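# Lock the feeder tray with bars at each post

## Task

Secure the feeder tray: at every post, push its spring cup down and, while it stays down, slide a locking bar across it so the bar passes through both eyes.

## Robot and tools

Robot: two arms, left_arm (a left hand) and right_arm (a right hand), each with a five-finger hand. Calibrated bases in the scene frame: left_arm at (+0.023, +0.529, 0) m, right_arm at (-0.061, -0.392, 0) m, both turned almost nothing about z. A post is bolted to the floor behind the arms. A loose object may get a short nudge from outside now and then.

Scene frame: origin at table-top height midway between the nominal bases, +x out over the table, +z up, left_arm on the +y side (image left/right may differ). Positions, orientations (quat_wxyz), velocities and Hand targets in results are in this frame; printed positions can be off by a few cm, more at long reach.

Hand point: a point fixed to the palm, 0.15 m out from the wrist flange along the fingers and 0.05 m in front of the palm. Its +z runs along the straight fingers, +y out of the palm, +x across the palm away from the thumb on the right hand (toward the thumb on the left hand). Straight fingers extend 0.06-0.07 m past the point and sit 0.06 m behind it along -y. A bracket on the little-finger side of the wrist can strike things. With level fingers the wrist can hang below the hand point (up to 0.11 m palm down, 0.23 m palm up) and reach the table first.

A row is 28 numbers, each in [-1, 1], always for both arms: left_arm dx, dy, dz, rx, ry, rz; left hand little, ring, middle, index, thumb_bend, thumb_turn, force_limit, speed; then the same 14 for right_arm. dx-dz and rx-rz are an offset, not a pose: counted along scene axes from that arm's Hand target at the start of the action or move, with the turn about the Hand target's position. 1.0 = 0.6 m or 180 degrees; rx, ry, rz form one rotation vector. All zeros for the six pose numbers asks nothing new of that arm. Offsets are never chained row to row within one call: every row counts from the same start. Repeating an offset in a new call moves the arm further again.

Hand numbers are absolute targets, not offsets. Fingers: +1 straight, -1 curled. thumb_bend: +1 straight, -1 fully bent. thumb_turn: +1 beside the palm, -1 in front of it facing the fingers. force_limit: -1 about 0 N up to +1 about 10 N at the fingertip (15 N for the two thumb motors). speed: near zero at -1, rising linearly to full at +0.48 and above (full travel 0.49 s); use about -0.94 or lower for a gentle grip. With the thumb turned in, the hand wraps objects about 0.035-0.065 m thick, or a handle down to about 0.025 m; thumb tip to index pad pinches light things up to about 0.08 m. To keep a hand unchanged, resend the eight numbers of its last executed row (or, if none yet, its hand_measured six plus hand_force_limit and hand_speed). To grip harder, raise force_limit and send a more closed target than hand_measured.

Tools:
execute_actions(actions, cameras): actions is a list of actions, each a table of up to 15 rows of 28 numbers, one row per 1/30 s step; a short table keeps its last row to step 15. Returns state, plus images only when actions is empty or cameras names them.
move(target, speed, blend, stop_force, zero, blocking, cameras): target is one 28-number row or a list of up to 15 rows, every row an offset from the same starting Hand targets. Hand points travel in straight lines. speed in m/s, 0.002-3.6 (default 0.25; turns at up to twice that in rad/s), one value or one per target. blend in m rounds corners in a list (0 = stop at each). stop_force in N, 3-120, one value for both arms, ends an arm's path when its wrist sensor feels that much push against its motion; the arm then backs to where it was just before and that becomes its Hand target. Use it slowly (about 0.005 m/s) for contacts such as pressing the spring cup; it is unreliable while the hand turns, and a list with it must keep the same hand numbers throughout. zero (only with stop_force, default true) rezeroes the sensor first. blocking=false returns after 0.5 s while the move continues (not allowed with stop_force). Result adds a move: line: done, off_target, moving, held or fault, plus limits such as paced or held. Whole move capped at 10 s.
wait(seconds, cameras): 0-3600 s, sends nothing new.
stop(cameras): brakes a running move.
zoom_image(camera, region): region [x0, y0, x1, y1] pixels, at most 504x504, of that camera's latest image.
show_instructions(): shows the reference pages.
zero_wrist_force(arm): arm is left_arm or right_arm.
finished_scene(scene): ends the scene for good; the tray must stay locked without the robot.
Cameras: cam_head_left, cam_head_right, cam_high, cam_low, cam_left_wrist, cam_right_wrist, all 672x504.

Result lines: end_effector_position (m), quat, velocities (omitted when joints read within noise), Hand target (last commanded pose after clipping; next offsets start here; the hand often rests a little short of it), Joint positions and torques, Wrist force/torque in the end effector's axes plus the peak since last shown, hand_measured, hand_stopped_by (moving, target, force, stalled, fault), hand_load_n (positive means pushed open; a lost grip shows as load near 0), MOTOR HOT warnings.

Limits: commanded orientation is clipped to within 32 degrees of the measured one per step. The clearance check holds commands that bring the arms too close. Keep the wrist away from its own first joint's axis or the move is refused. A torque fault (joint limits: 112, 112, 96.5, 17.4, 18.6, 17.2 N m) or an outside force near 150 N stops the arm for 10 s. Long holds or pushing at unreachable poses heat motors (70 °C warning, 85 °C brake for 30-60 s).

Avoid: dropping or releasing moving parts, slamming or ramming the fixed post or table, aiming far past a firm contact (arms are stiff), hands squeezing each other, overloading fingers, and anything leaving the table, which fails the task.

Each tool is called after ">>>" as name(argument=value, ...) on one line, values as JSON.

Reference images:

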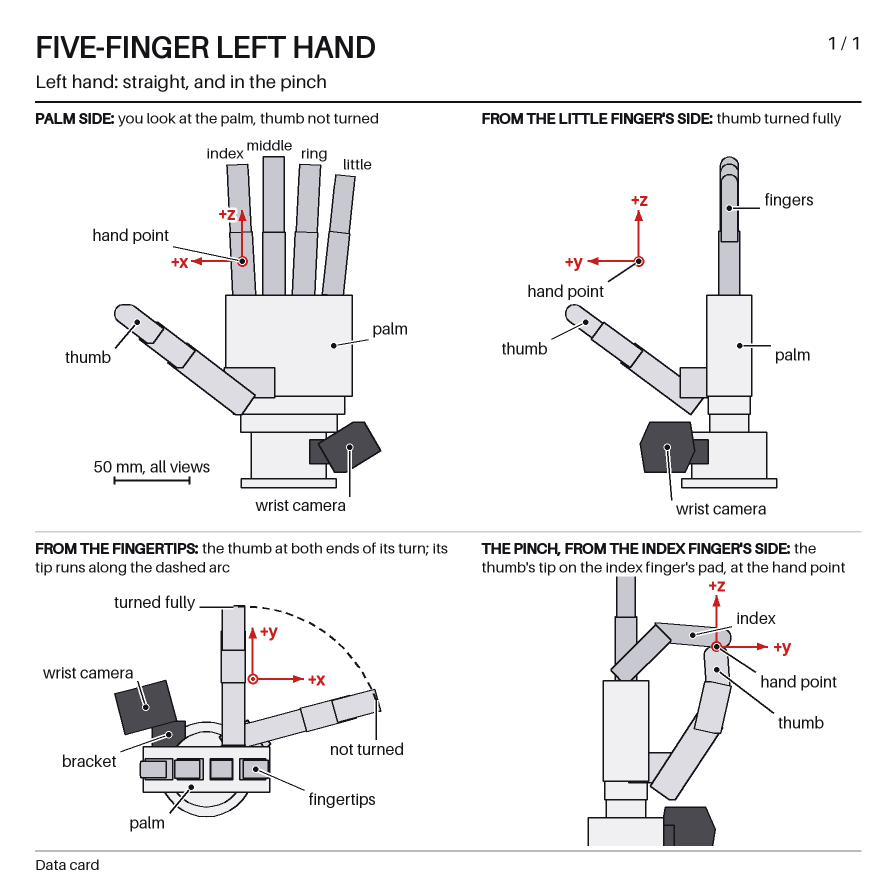

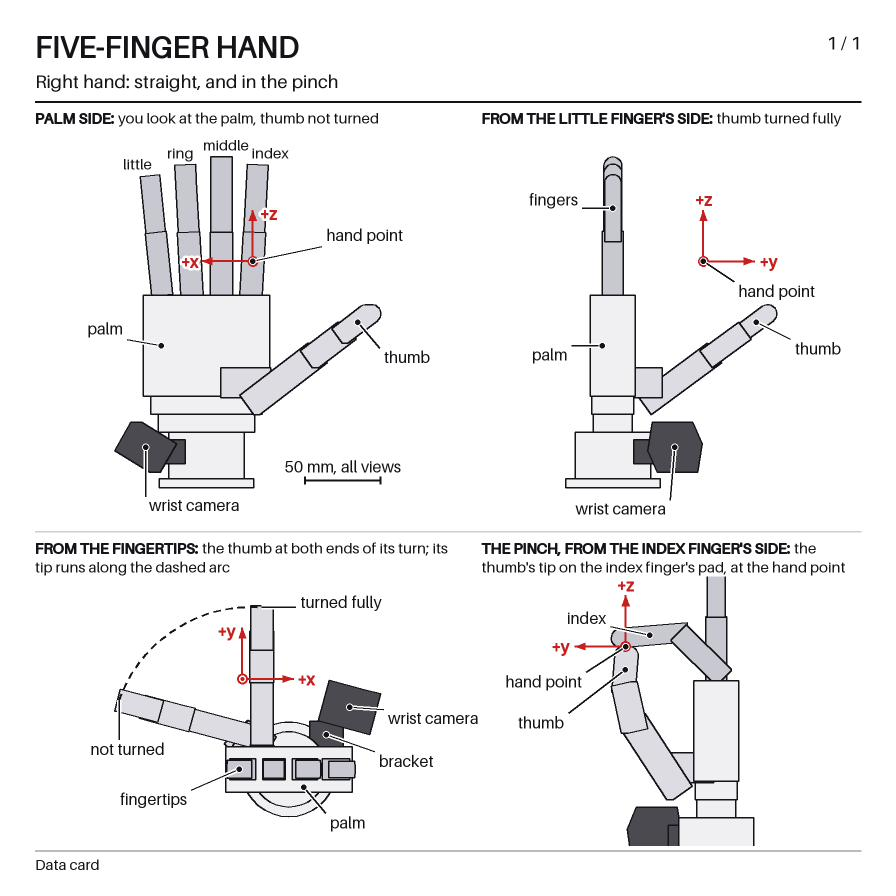

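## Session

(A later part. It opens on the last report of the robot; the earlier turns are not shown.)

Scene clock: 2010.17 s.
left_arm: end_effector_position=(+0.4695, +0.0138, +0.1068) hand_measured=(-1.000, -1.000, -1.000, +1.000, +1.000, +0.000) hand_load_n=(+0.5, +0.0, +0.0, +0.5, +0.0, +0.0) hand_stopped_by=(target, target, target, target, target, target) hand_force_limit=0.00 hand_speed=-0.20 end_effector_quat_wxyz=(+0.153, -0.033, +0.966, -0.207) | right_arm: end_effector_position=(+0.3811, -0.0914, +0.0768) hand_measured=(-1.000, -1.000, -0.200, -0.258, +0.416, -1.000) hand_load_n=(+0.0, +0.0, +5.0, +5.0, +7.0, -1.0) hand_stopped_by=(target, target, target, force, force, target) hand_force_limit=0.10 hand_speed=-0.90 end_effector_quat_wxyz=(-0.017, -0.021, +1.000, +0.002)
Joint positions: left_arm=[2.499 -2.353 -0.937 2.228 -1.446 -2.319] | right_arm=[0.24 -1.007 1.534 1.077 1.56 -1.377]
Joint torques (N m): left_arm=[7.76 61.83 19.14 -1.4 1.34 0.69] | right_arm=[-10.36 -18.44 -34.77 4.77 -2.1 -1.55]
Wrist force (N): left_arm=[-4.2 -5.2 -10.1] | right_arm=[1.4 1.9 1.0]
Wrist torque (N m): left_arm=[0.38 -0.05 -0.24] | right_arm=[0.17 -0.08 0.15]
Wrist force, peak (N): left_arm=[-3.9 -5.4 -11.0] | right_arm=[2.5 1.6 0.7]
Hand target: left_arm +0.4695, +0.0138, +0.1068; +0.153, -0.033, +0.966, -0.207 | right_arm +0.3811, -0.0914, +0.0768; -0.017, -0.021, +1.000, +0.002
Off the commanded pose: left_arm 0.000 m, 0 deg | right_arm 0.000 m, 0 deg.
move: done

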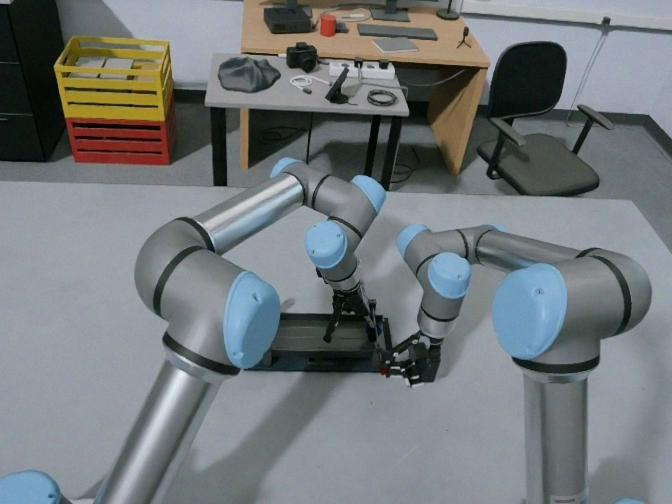

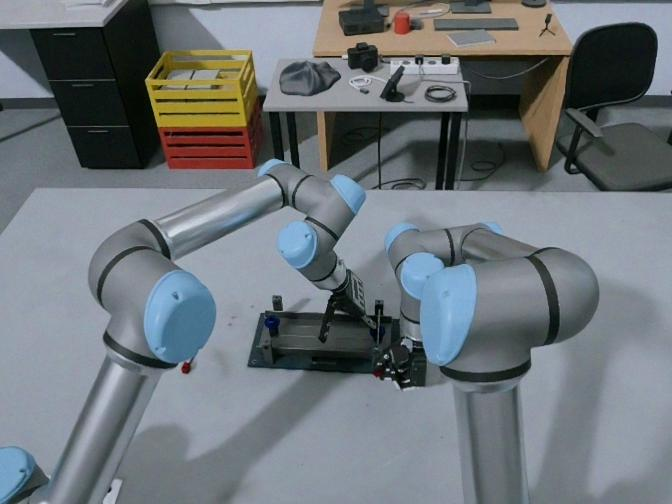

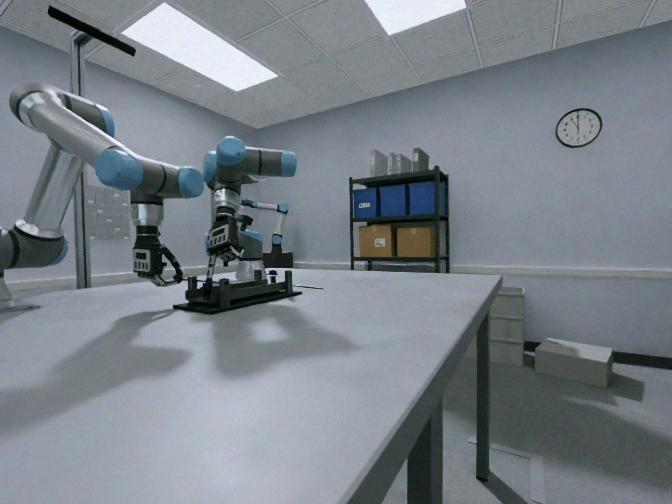

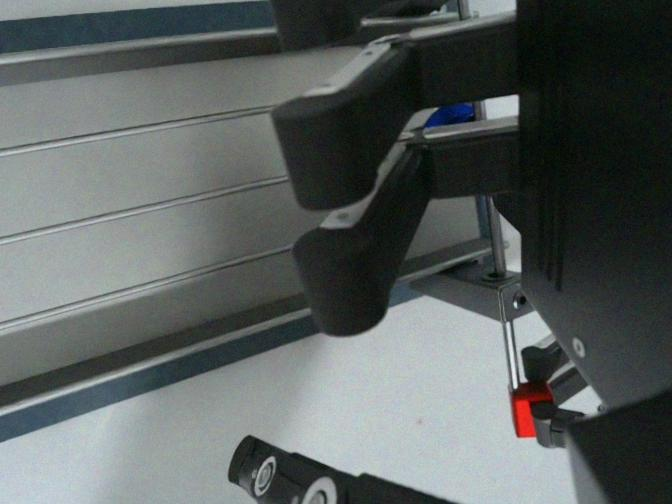

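>>> move(target=[0,0,0.0,0,0,0, -1,-1,-1,1,1,0, 0,-0.2, 0.0417,0,0,0,0,0, -1,-1,-0.2,-0.5,0.0,-1,0.1,-0.9], speed=0.015, stop_force=4, cameras=["cam_head_left","cam_head_right","cam_low","cam_left_wrist"])

>>> zoom_image(camera="cam_low", region=[205, 270, 235, 295])

>>> zoom_image(camera="cam_head_left", region=[360, 295, 385, 320])

>>> zoom_image(camera="cam_head_right", region=[367, 295, 392, 320])

Scene clock: 2024.07 s.
left_arm: end_effector_position=(+0.4695, +0.0138, +0.1068) hand_measured=(-1.000, -1.000, -1.000, +1.000, +1.000, +0.000) hand_load_n=(+0.0, +0.0, +0.5, +0.0, +0.0, +0.0) hand_stopped_by=(target, target, target, target, target, target) hand_force_limit=0.00 hand_speed=-0.20 end_effector_quat_wxyz=(+0.153, -0.033, +0.966, -0.207) | right_arm: end_effector_position=(+0.4061, -0.0914, +0.0768) hand_measured=(-1.000, -1.000, -0.200, -0.258, +0.416, -1.000) hand_load_n=(+0.0, +0.0, +5.0, +5.0, +7.0, -1.5) hand_stopped_by=(target, target, target, force, force, target) hand_force_limit=0.10 hand_speed=-0.90 end_effector_quat_wxyz=(-0.017, -0.021, +1.000, +0.002)
Joint positions: left_arm=[2.499 -2.353 -0.937 2.228 -1.446 -2.319] | right_arm=[0.228 -0.96 1.455 1.109 1.56 -1.389]
Joint torques (N m): left_arm=[7.07 61.83 23.38 0.96 1.42 0.68] | right_arm=[-9.31 -20 -33.76 4.61 1.87 -1.6]
Wrist force (N): left_arm=[-4.6 -5.4 -10.6] | right_arm=[1.4 -1.0 0.2]
Wrist torque (N m): left_arm=[0.45 -0.05 -0.28] | right_arm=[0.03 -0.07 0.08]
Wrist force, peak (N): left_arm=[-4.5 -5.5 -11.0] | right_arm=[1.8 1.9 1.8]
Hand target: left_arm +0.4695, +0.0138, +0.1068; +0.153, -0.033, +0.966, -0.207 | right_arm +0.4061, -0.0914, +0.0768; -0.017, -0.021, +1.000, +0.002
Off the commanded pose: left_arm 0.000 m, 0 deg | right_arm 0.000 m, 0 deg.
move: done

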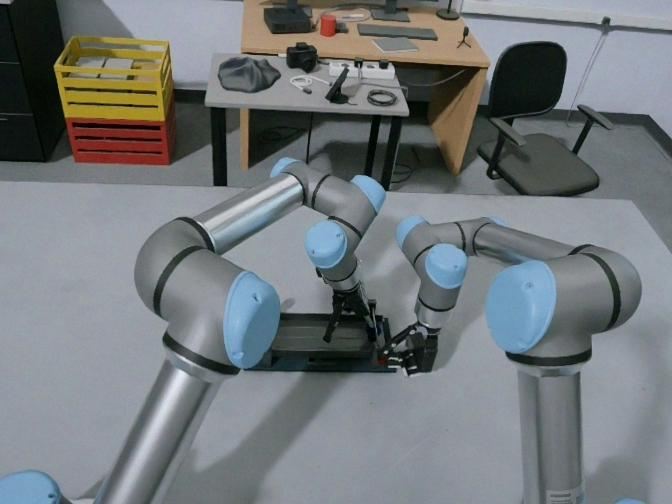

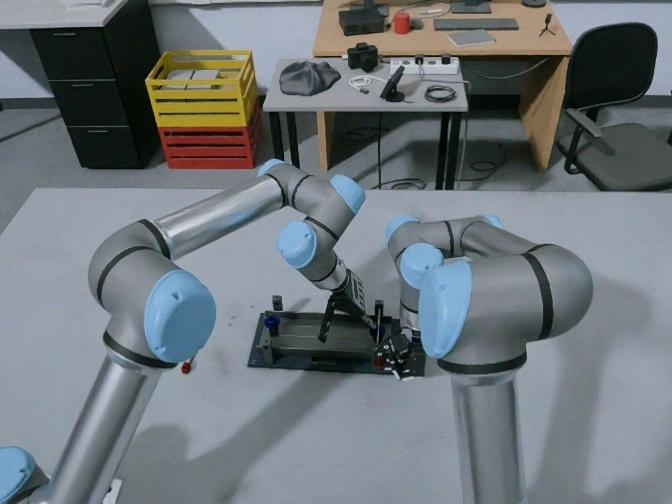

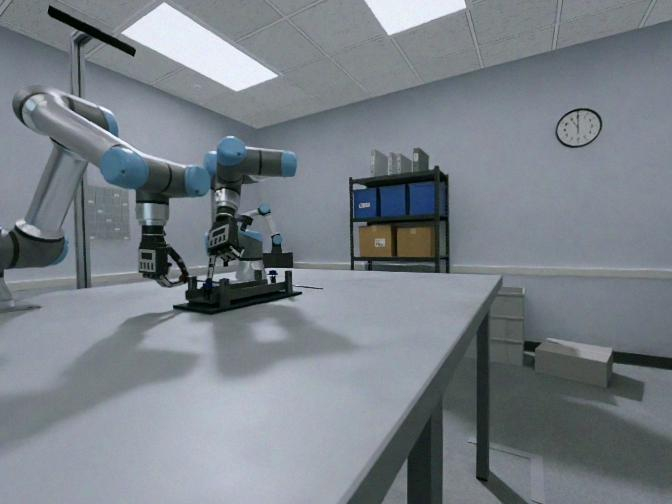

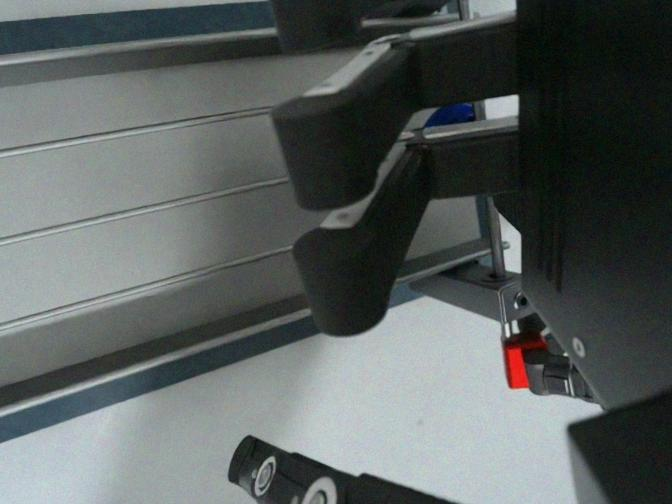

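Scaled by 16.800 from the camera's image (finer frame: 960x720).

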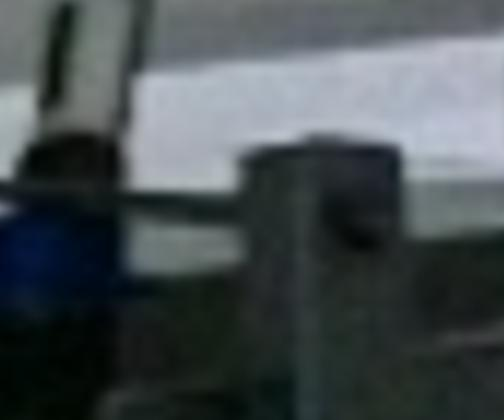

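Scaled by 20.160 from the camera's image (finer frame: 960x720).

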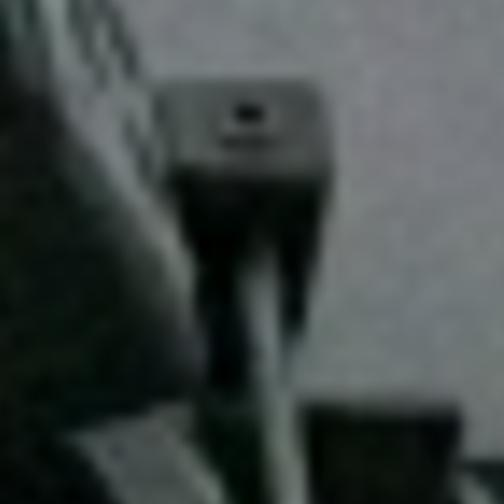

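Scaled by 20.160 from the camera's image (finer frame: 960x720).

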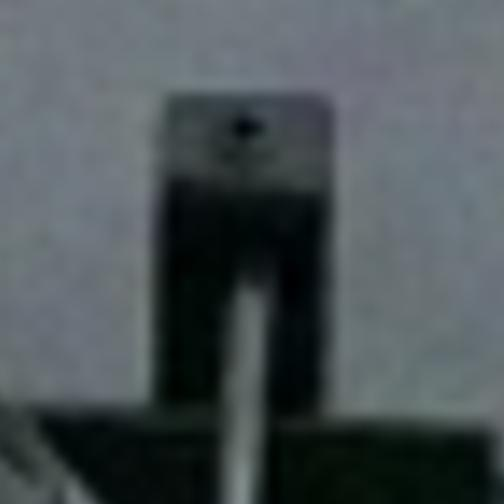

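>>> move(target=[0,0,0.0,0,0,0, -1,-1,-1,1,1,0, 0,-0.2, 0.0333,0,0,0,0,0, -1,-1,-0.2,-0.5,0.0,-1,0.1,-0.9], speed=0.015, stop_force=5, cameras=["cam_head_left","cam_head_right","cam_low","cam_left_wrist","cam_right_wrist"])

>>> zoom_image(camera="cam_low", region=[175, 262, 235, 302])

>>> zoom_image(camera="cam_left_wrist", region=[460, 180, 620, 420])

>>> zoom_image(camera="cam_head_left", region=[350, 310, 430, 390])

Scene clock: 2037.43 s.
left_arm: end_effector_position=(+0.4695, +0.0138, +0.1068) hand_measured=(-1.000, -1.000, -1.000, +1.000, +1.000, +0.000) hand_load_n=(+0.0, +0.0, +0.0, +0.5, +0.0, +0.0) hand_stopped_by=(target, target, target, target, target, target) hand_force_limit=0.00 hand_speed=-0.20 end_effector_quat_wxyz=(+0.153, -0.033, +0.966, -0.207) | right_arm: end_effector_position=(+0.4232, -0.0914, +0.0768) hand_measured=(-1.000, -1.000, -0.200, -0.258, +0.416, -1.000) hand_load_n=(+0.0, +0.0, +7.5, +0.5, +5.0, -1.0) hand_stopped_by=(target, target, target, force, force, target) hand_force_limit=0.10 hand_speed=-0.90 end_effector_quat_wxyz=(-0.017, -0.021, +1.000, +0.002)
Joint positions: left_arm=[2.499 -2.353 -0.937 2.228 -1.446 -2.319] | right_arm=[0.221 -0.927 1.398 1.133 1.561 -1.396]
Joint torques (N m): left_arm=[7.82 61.77 26.59 0.86 1.49 0.85] | right_arm=[8.28 -57.68 -0.61 0.23 1.35 1.74]
Wrist force (N): left_arm=[-3.5 -6.4 -9.8] | right_arm=[1.4 -0.9 -0.3]
Wrist torque (N m): left_arm=[0.31 -0.10 -0.19] | right_arm=[0.03 -0.01 -0.01]
Wrist force, peak (N): left_arm=[-4.7 -5.6 -10.9] | right_arm=[8.4 -1.5 -0.2]
Hand target: left_arm +0.4695, +0.0138, +0.1068; +0.153, -0.033, +0.966, -0.207 | right_arm +0.4232, -0.0914, +0.0768; -0.017, -0.021, +1.000, +0.002 (not the last commanded pose)
Off the commanded pose: left_arm 0.000 m, 0 deg | right_arm 0.003 m, 0 deg.
move: contact (right_arm)

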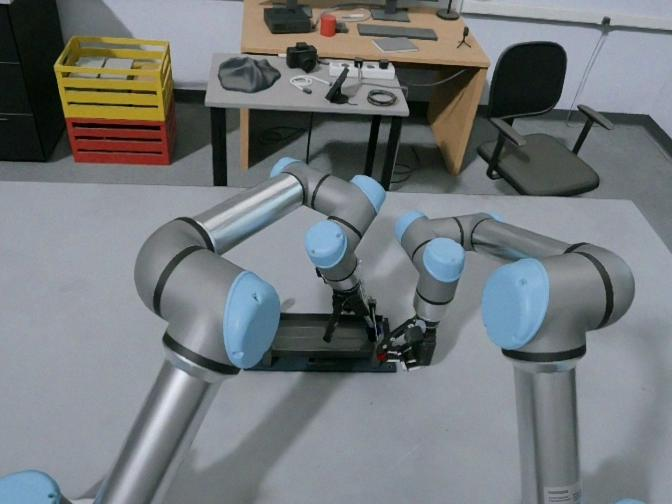

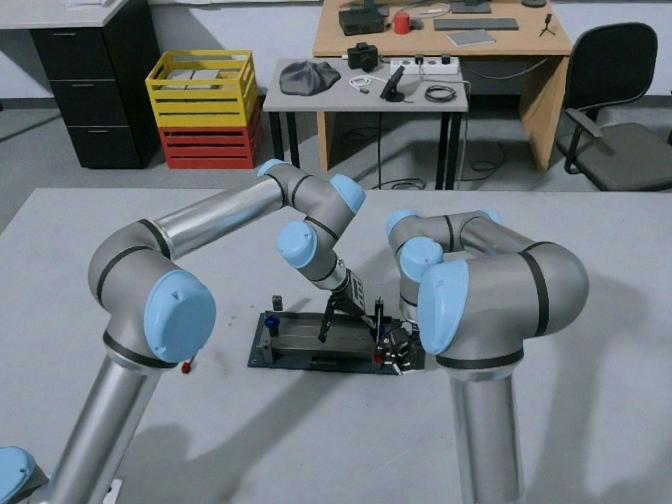

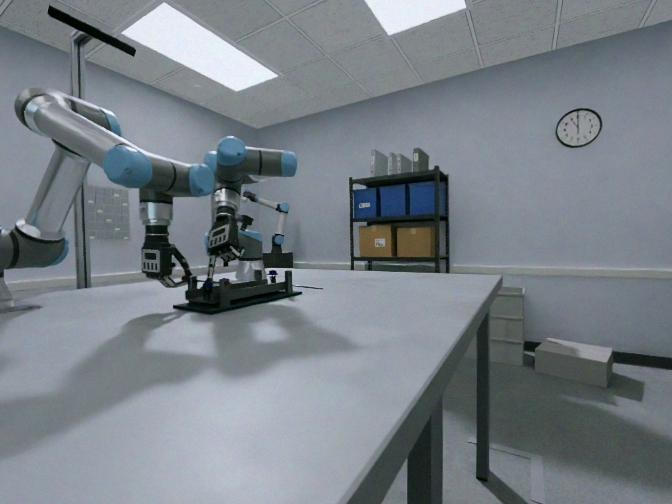

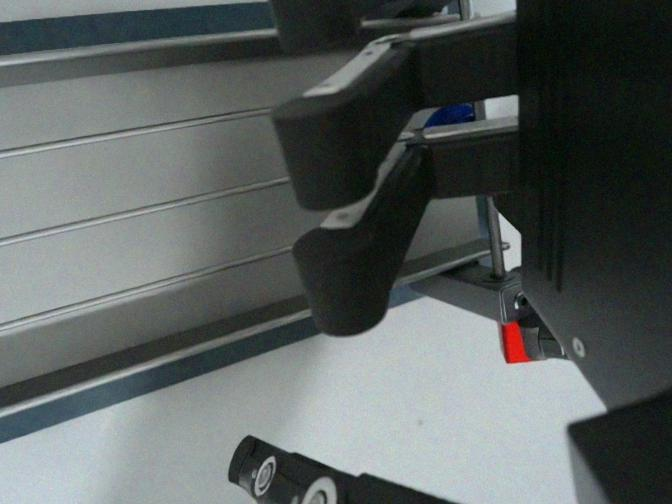

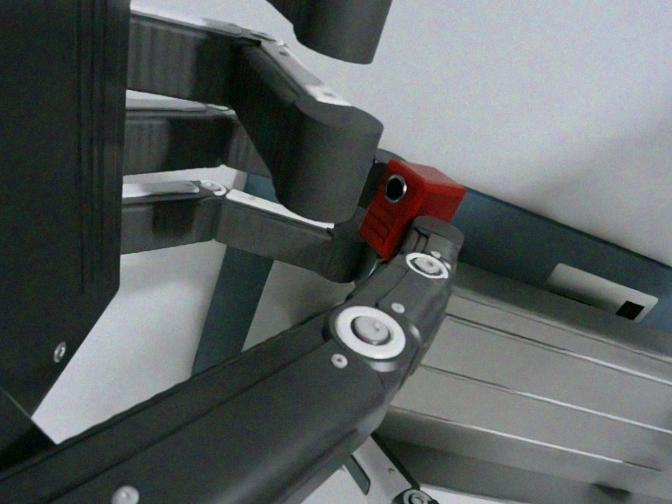

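Scaled by 8.400 from the camera's image (finer frame: 960x720).

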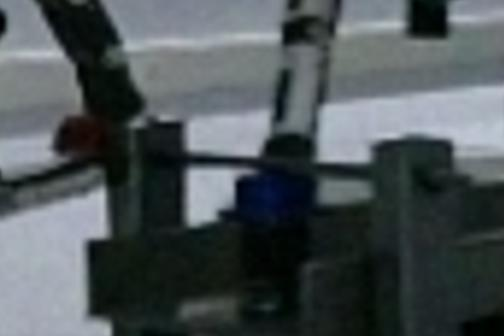

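Scaled by 2.100 from the camera's image (finer frame: 960x720).

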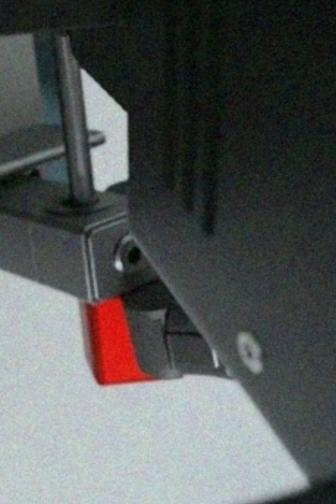

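Scaled by 6.300 from the camera's image (finer frame: 960x720).

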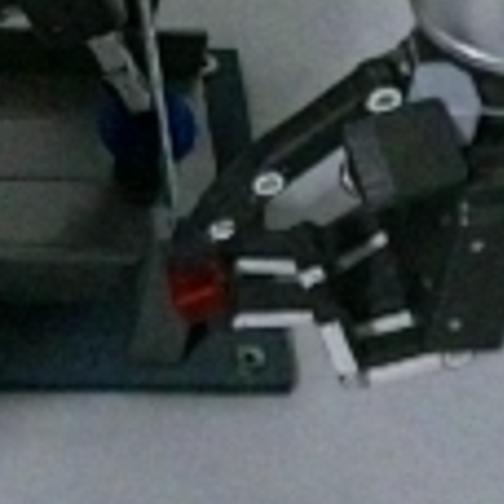

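>>> move(target=[0,0,0.0,0,0,0, -1,-1,-1,1,1,0, 0,-0.2, 0,0,0,0,0,0, -1,-1,-0.2,-0.5,0.55,-1,0.1,-0.93])

>>> move(target=[0,0,0.0,0,0,0, -1,-1,-1,1,1,0, 0,-0.2, 0,0,0,0,0,0, -1,-1,-0.1,-0.15,0.7,-1,0.1,-0.8], cameras=["cam_head_left","cam_low","cam_left_wrist","cam_right_wrist"])

>>> zoom_image(camera="cam_low", region=[175, 262, 235, 302])

>>> zoom_image(camera="cam_left_wrist", region=[460, 180, 620, 420])

Scene clock: 2066.47 s.
left_arm: end_effector_position=(+0.4695, +0.0138, +0.1068) hand_measured=(-1.000, -1.000, -1.000, +1.000, +1.000, +0.000) hand_load_n=(+0.0, +0.0, +0.0, +0.5, +0.0, +0.0) hand_stopped_by=(target, target, target, target, target, target) hand_force_limit=0.00 hand_speed=-0.20 end_effector_quat_wxyz=(+0.153, -0.033, +0.966, -0.207) | right_arm: end_effector_position=(+0.4232, -0.0914, +0.0768) hand_measured=(-1.000, -1.000, -0.200, -0.258, +0.550, -1.000) hand_load_n=(+0.0, +0.0, +1.5, +0.5, +0.0, -1.0) hand_stopped_by=(target, target, target, force, target, target) hand_force_limit=0.10 hand_speed=-0.93 end_effector_quat_wxyz=(-0.017, -0.021, +1.000, +0.002)
Joint positions: left_arm=[2.499 -2.353 -0.937 2.228 -1.446 -2.319] | right_arm=[0.221 -0.927 1.398 1.133 1.561 -1.396]
Joint torques (N m): left_arm=[7.38 61.63 27.18 0.92 1.21 0.64] | right_arm=[8.3 -57.06 -1.88 0.51 -1.56 1.29]
Wrist force (N): left_arm=[-3.0 -5.1 -11.0] | right_arm=[1.0 -2.1 0.5]
Wrist torque (N m): left_arm=[0.50 -0.15 -0.18] | right_arm=[-0.04 -0.01 -0.03]
Wrist force, peak (N): left_arm=[-3.2 -5.4 -11.3] | right_arm=[1.6 -2.5 -0.1]
Hand target: left_arm +0.4695, +0.0138, +0.1068; +0.153, -0.033, +0.966, -0.207 | right_arm +0.4232, -0.0914, +0.0768; -0.017, -0.021, +1.000, +0.002
Off the commanded pose: left_arm 0.000 m, 0 deg | right_arm 0.000 m, 0 deg.
move: done

Scene clock: 2067.27 s.
left_arm: end_effector_position=(+0.4695, +0.0138, +0.1068) hand_measured=(-1.000, -1.000, -1.000, +1.000, +1.000, +0.000) hand_load_n=(+0.0, +0.0, +0.0, +0.0, +0.0, +0.0) hand_stopped_by=(target, target, target, target, target, target) hand_force_limit=0.00 hand_speed=-0.20 end_effector_quat_wxyz=(+0.153, -0.033, +0.966, -0.207) | right_arm: end_effector_position=(+0.4232, -0.0914, +0.0768) hand_measured=(-1.000, -1.000, -0.100, -0.150, +0.700, -1.000) hand_load_n=(+0.5, +0.0, +0.0, +0.0, +0.0, +0.0) hand_stopped_by=(target, target, target, target, target, target) hand_force_limit=0.10 hand_speed=-0.80 end_effector_quat_wxyz=(-0.017, -0.021, +1.000, +0.002)
Joint positions: left_arm=[2.499 -2.353 -0.937 2.228 -1.446 -2.319] | right_arm=[0.221 -0.927 1.398 1.133 1.561 -1.396]
Joint torques (N m): left_arm=[7.57 60.64 26.82 0.83 -0.48 0.63] | right_arm=[8.19 -56.64 -1.86 0.88 -1.99 1.2]
Wrist force (N): left_arm=[-2.5 -7.2 -9.9] | right_arm=[-0.6 0.4 -0.4]
Wrist torque (N m): left_arm=[0.36 -0.14 -0.15] | right_arm=[0.12 0.07 0.01]
Wrist force, peak (N): left_arm=[-3.0 -7.2 -10.2] | right_arm=[1.0 -2.3 0.2]
Hand target: left_arm +0.4695, +0.0138, +0.1068; +0.153, -0.033, +0.966, -0.207 | right_arm +0.4232, -0.0914, +0.0768; -0.017, -0.021, +1.000, +0.002
Off the commanded pose: left_arm 0.000 m, 0 deg | right_arm 0.000 m, 0 deg.
move: done

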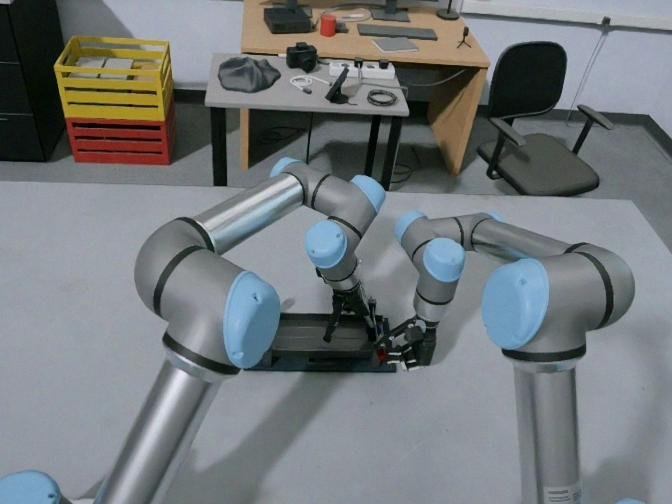

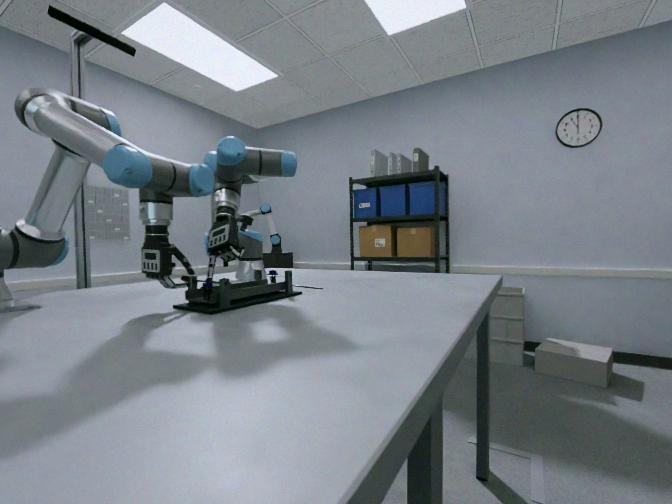

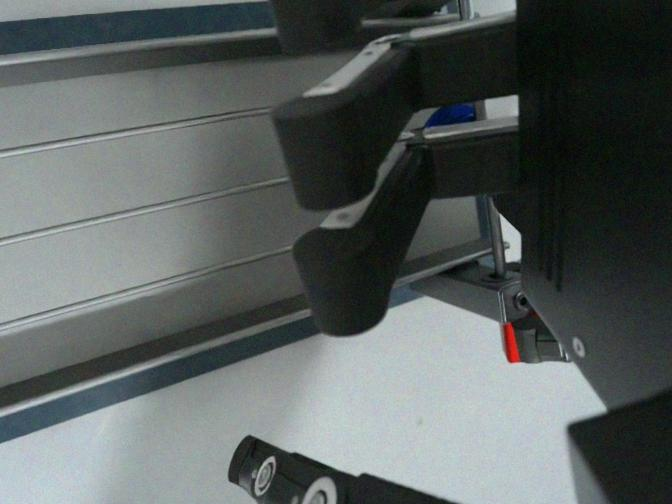

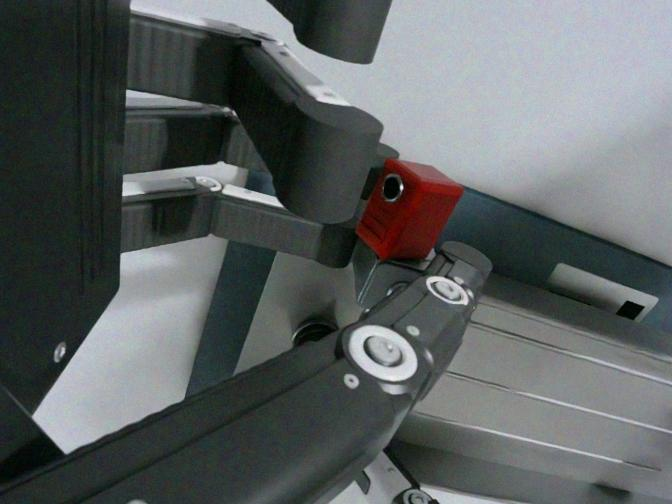

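Scaled by 8.400 from the camera's image (finer frame: 960x720).

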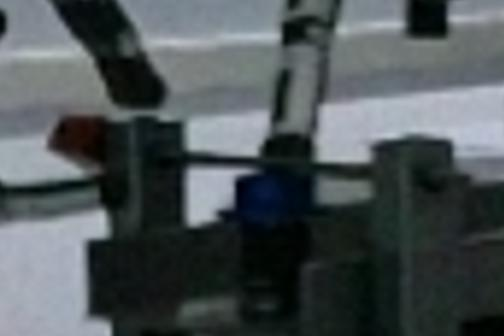

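Scaled by 2.100 from the camera's image (finer frame: 960x720).

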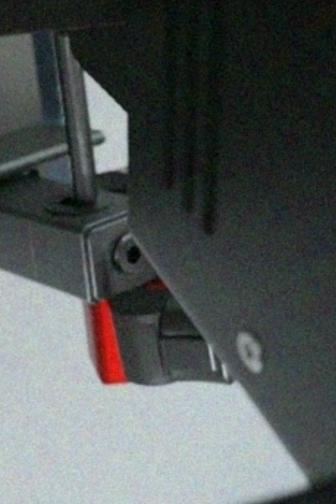

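>>> move(target=[0,0,0.0,0,0,0, -1,-1,-1,1,1,0, 0,-0.2, -0.13,0,0,0,0,0, -1,-1,-0.1,-0.15,0.7,-1,0.1,-0.8], speed=0.05, stop_force=4, cameras=["cam_head_left","cam_low","cam_left_wrist","cam_right_wrist"])

>>> zoom_image(camera="cam_low", region=[175, 262, 235, 302])

>>> zoom_image(camera="cam_left_wrist", region=[460, 180, 620, 420])

>>> zoom_image(camera="cam_head_left", region=[350, 290, 410, 390])

Scene clock: 2086.97 s.
left_arm: end_effector_position=(+0.4695, +0.0138, +0.1068) hand_measured=(-1.000, -1.000, -1.000, +1.000, +1.000, +0.000) hand_load_n=(+0.5, +0.0, +0.0, +0.5, +0.0, +0.0) hand_stopped_by=(target, target, target, target, target, target) hand_force_limit=0.00 hand_speed=-0.20 end_effector_quat_wxyz=(+0.153, -0.033, +0.966, -0.207) | right_arm: end_effector_position=(+0.3452, -0.0914, +0.0768) hand_measured=(-1.000, -1.000, -0.100, -0.150, +0.700, -1.000) hand_load_n=(+0.0, +0.0, +0.0, +0.0, +0.0, +0.0) hand_stopped_by=(target, target, target, target, target, target) hand_force_limit=0.10 hand_speed=-0.80 end_effector_quat_wxyz=(-0.017, -0.021, +1.000, +0.002)
Joint positions: left_arm=[2.499 -2.353 -0.937 2.228 -1.446 -2.319] | right_arm=[0.259 -1.072 1.641 1.035 1.559 -1.357]
Joint torques (N m): left_arm=[6.23 60.49 26.49 0.84 -2.23 0.67] | right_arm=[8.95 -49.96 1.07 0.61 -2.41 1.45]
Wrist force (N): left_arm=[-2.7 -7.1 -10.1] | right_arm=[-0.1 0.2 -0.4]
Wrist torque (N m): left_arm=[0.37 -0.12 -0.16] | right_arm=[0.11 -0.02 -0.02]
Wrist force, peak (N): left_arm=[-2.7 -7.3 -10.4] | right_arm=[-0.7 0.6 -0.2]
Hand target: left_arm +0.4695, +0.0138, +0.1068; +0.153, -0.033, +0.966, -0.207 | right_arm +0.3452, -0.0914, +0.0768; -0.017, -0.021, +1.000, +0.002
Off the commanded pose: left_arm 0.000 m, 0 deg | right_arm 0.000 m, 0 deg.
move: done

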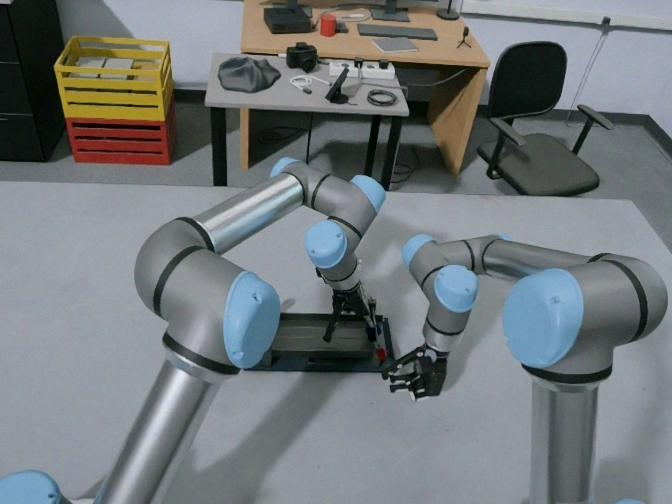

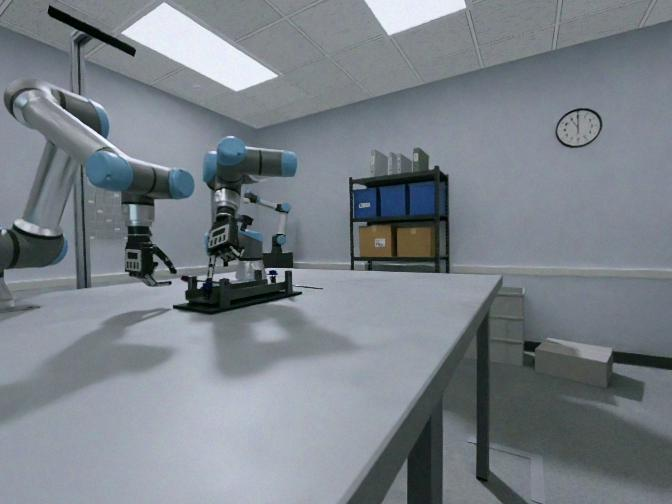

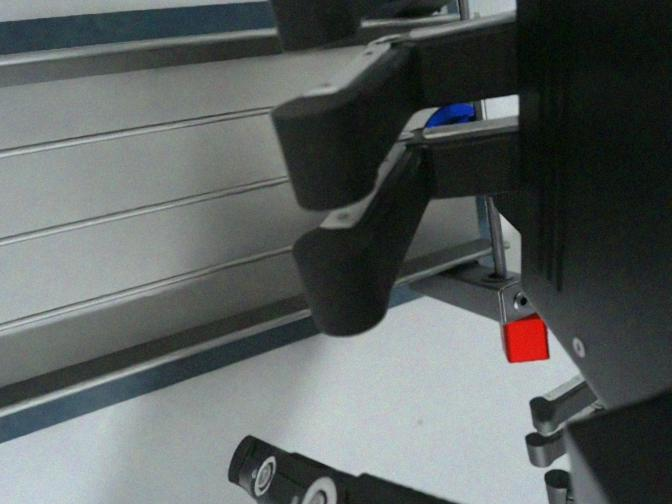

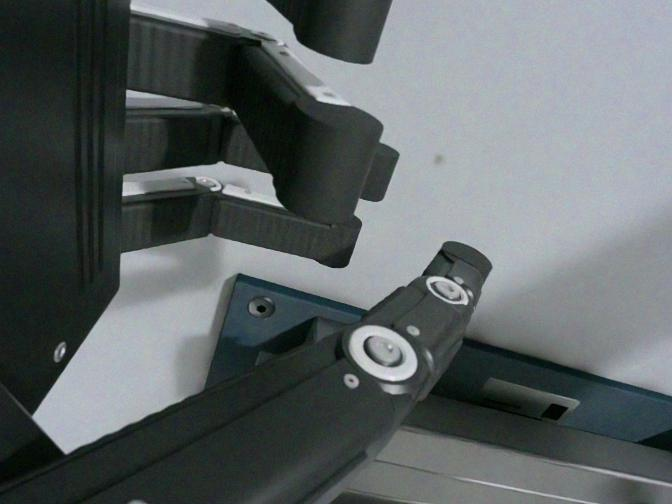

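Scaled by 8.400 from the camera's image (finer frame: 960x720).

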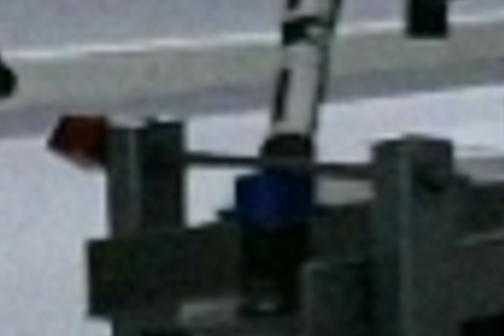

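Scaled by 2.100 from the camera's image (finer frame: 960x720).

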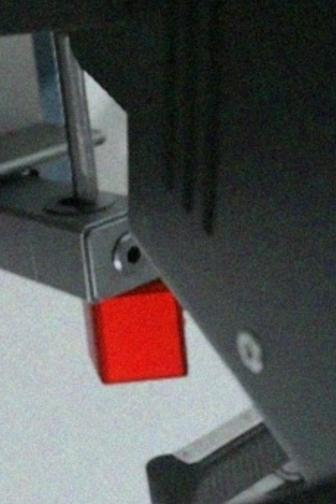

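Scaled by 5.040 from the camera's image (finer frame: 960x720).

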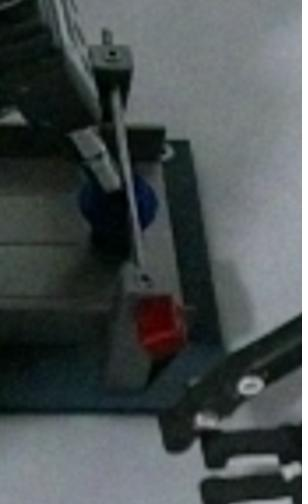

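>>> move(target=[[0,0.0,0.025,0,0,0, -1,-1,-1,1,1,0, 0,-0.2, 0,0,0,0,0,0, -1,-1,-0.1,-0.15,0.7,-1,0.1,-0.8],[0,0.0,0.1,0,0,0, -1,-1,-1,1,1,0, 0,-0.2, 0,0,0,0,0,0, -1,-1,-0.1,-0.15,0.7,-1,0.1,-0.8]], speed=[0.02,0.08], blend=[0.002,0], cameras=["all"])

>>> zoom_image(camera="cam_low", region=[175, 262, 235, 302])

>>> zoom_image(camera="cam_head_left", region=[350, 290, 410, 390])

Scene clock: 2099.67 s.
left_arm: end_effector_position=(+0.4695, +0.0138, +0.1668) hand_measured=(-1.000, -1.000, -1.000, +1.000, +1.000, +0.000) hand_load_n=(+0.0, +0.0, +0.0, +0.0, +0.0, +0.0) hand_stopped_by=(target, target, target, target, target, target) hand_force_limit=0.00 hand_speed=-0.20 end_effector_quat_wxyz=(+0.153, -0.033, +0.966, -0.207) | right_arm: end_effector_position=(+0.3452, -0.0914, +0.0768) hand_measured=(-1.000, -1.000, -0.100, -0.150, +0.700, -1.000) hand_load_n=(+0.0, +0.0, +0.0, +0.0, +0.0, +0.0) hand_stopped_by=(target, target, target, target, target, target) hand_force_limit=0.10 hand_speed=-0.80 end_effector_quat_wxyz=(-0.017, -0.021, +1.000, +0.002)
Joint positions: left_arm=[2.499 -2.339 -0.809 2.085 -1.446 -2.319] | right_arm=[0.259 -1.072 1.641 1.035 1.559 -1.357]
Joint torques (N m): left_arm=[3.24 24.11 35.56 -4.42 -1.21 -0.45] | right_arm=[8.84 -49.8 0.24 0.57 -2.4 1.48]
Wrist force (N): left_arm=[-0.4 -0.3 -1.0] | right_arm=[-0.2 0.5 -0.2]
Wrist torque (N m): left_arm=[0.01 -0.08 -0.05] | right_arm=[0.14 -0.01 -0.02]
Wrist force, peak (N): left_arm=[-2.8 -7.6 -10.2] | right_arm=[-0.4 0.5 -0.5]
Hand target: left_arm +0.4695, +0.0138, +0.1668; +0.153, -0.033, +0.966, -0.207 | right_arm +0.3452, -0.0914, +0.0768; -0.017, -0.021, +1.000, +0.002
Off the commanded pose: left_arm 0.000 m, 0 deg | right_arm 0.000 m, 0 deg.
move: done

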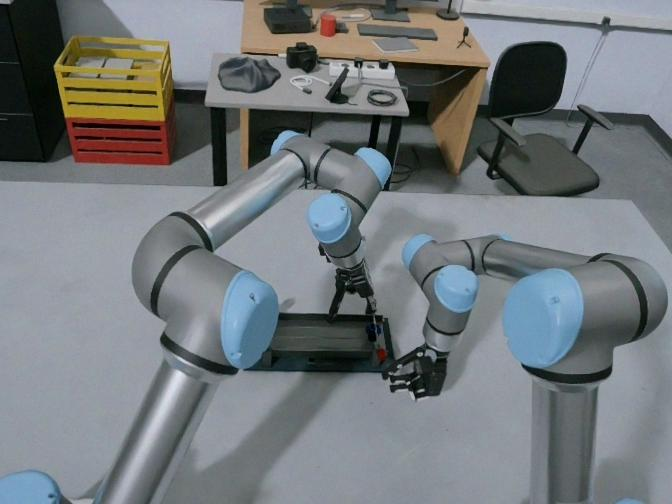

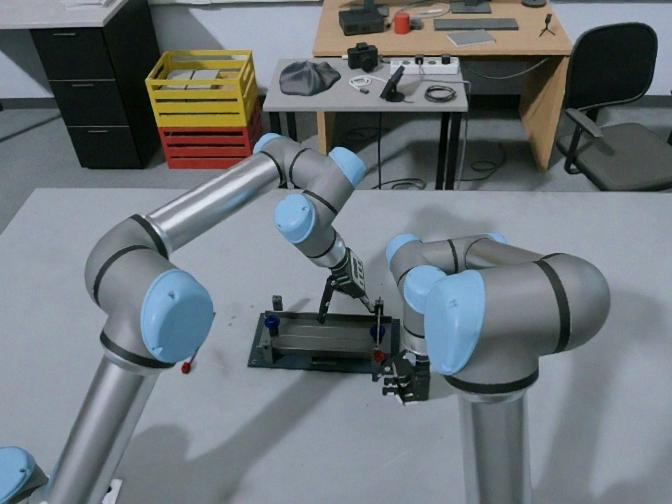

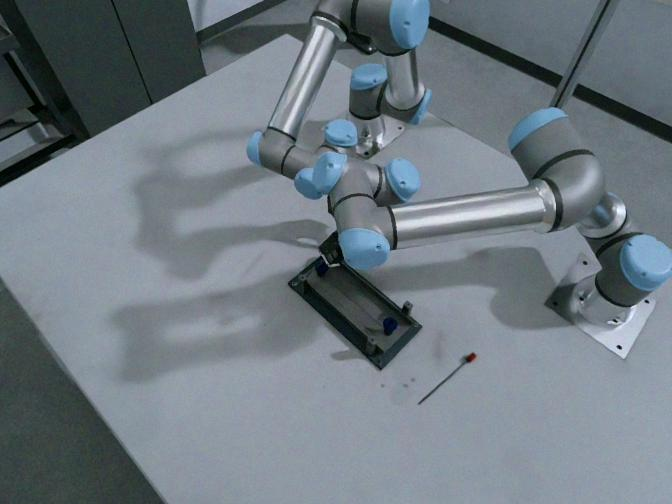

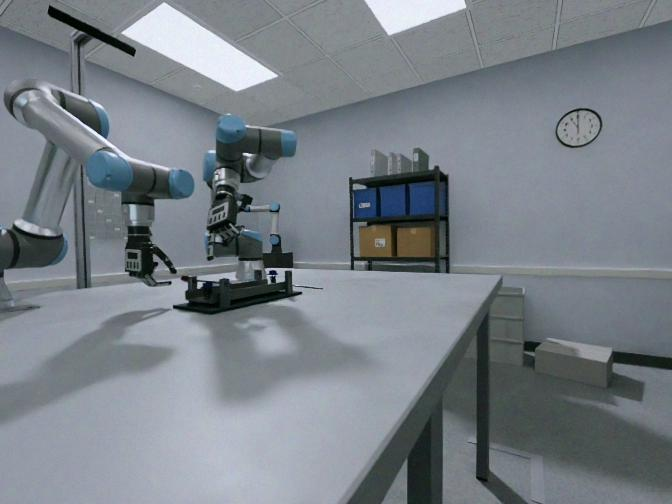

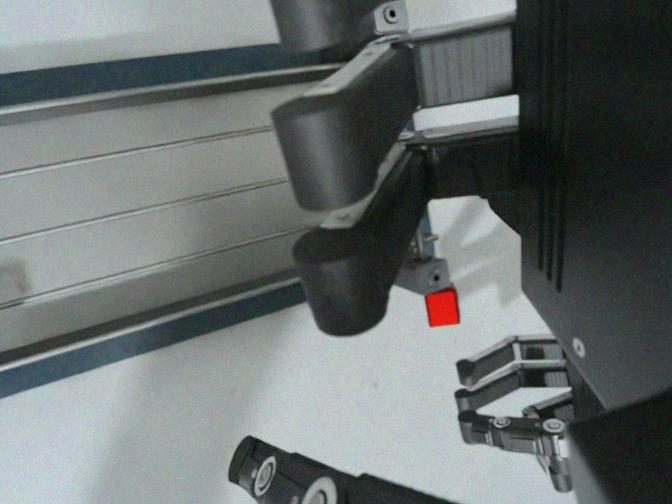

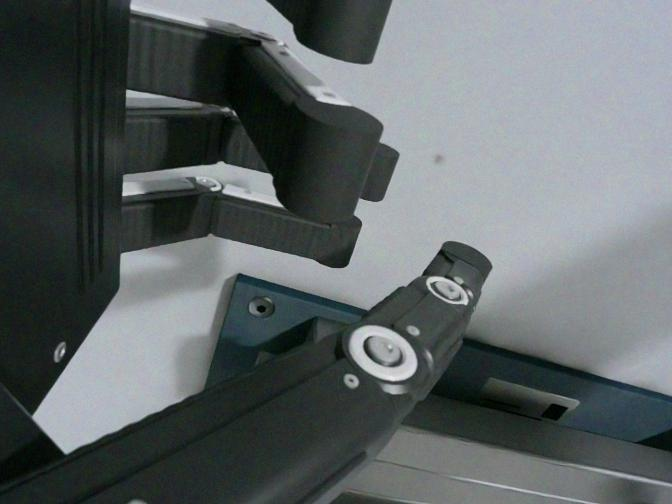

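Scaled by 8.400 from the camera's image (finer frame: 960x720).

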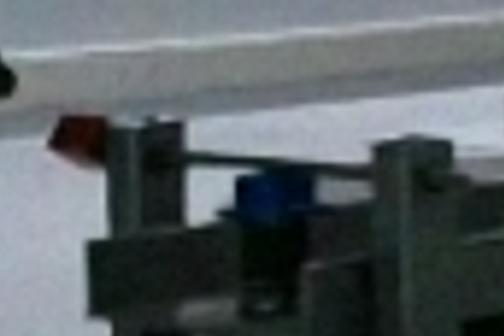

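Scaled by 5.040 from the camera's image (finer frame: 960x720).

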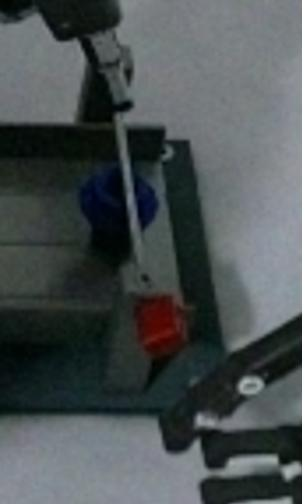

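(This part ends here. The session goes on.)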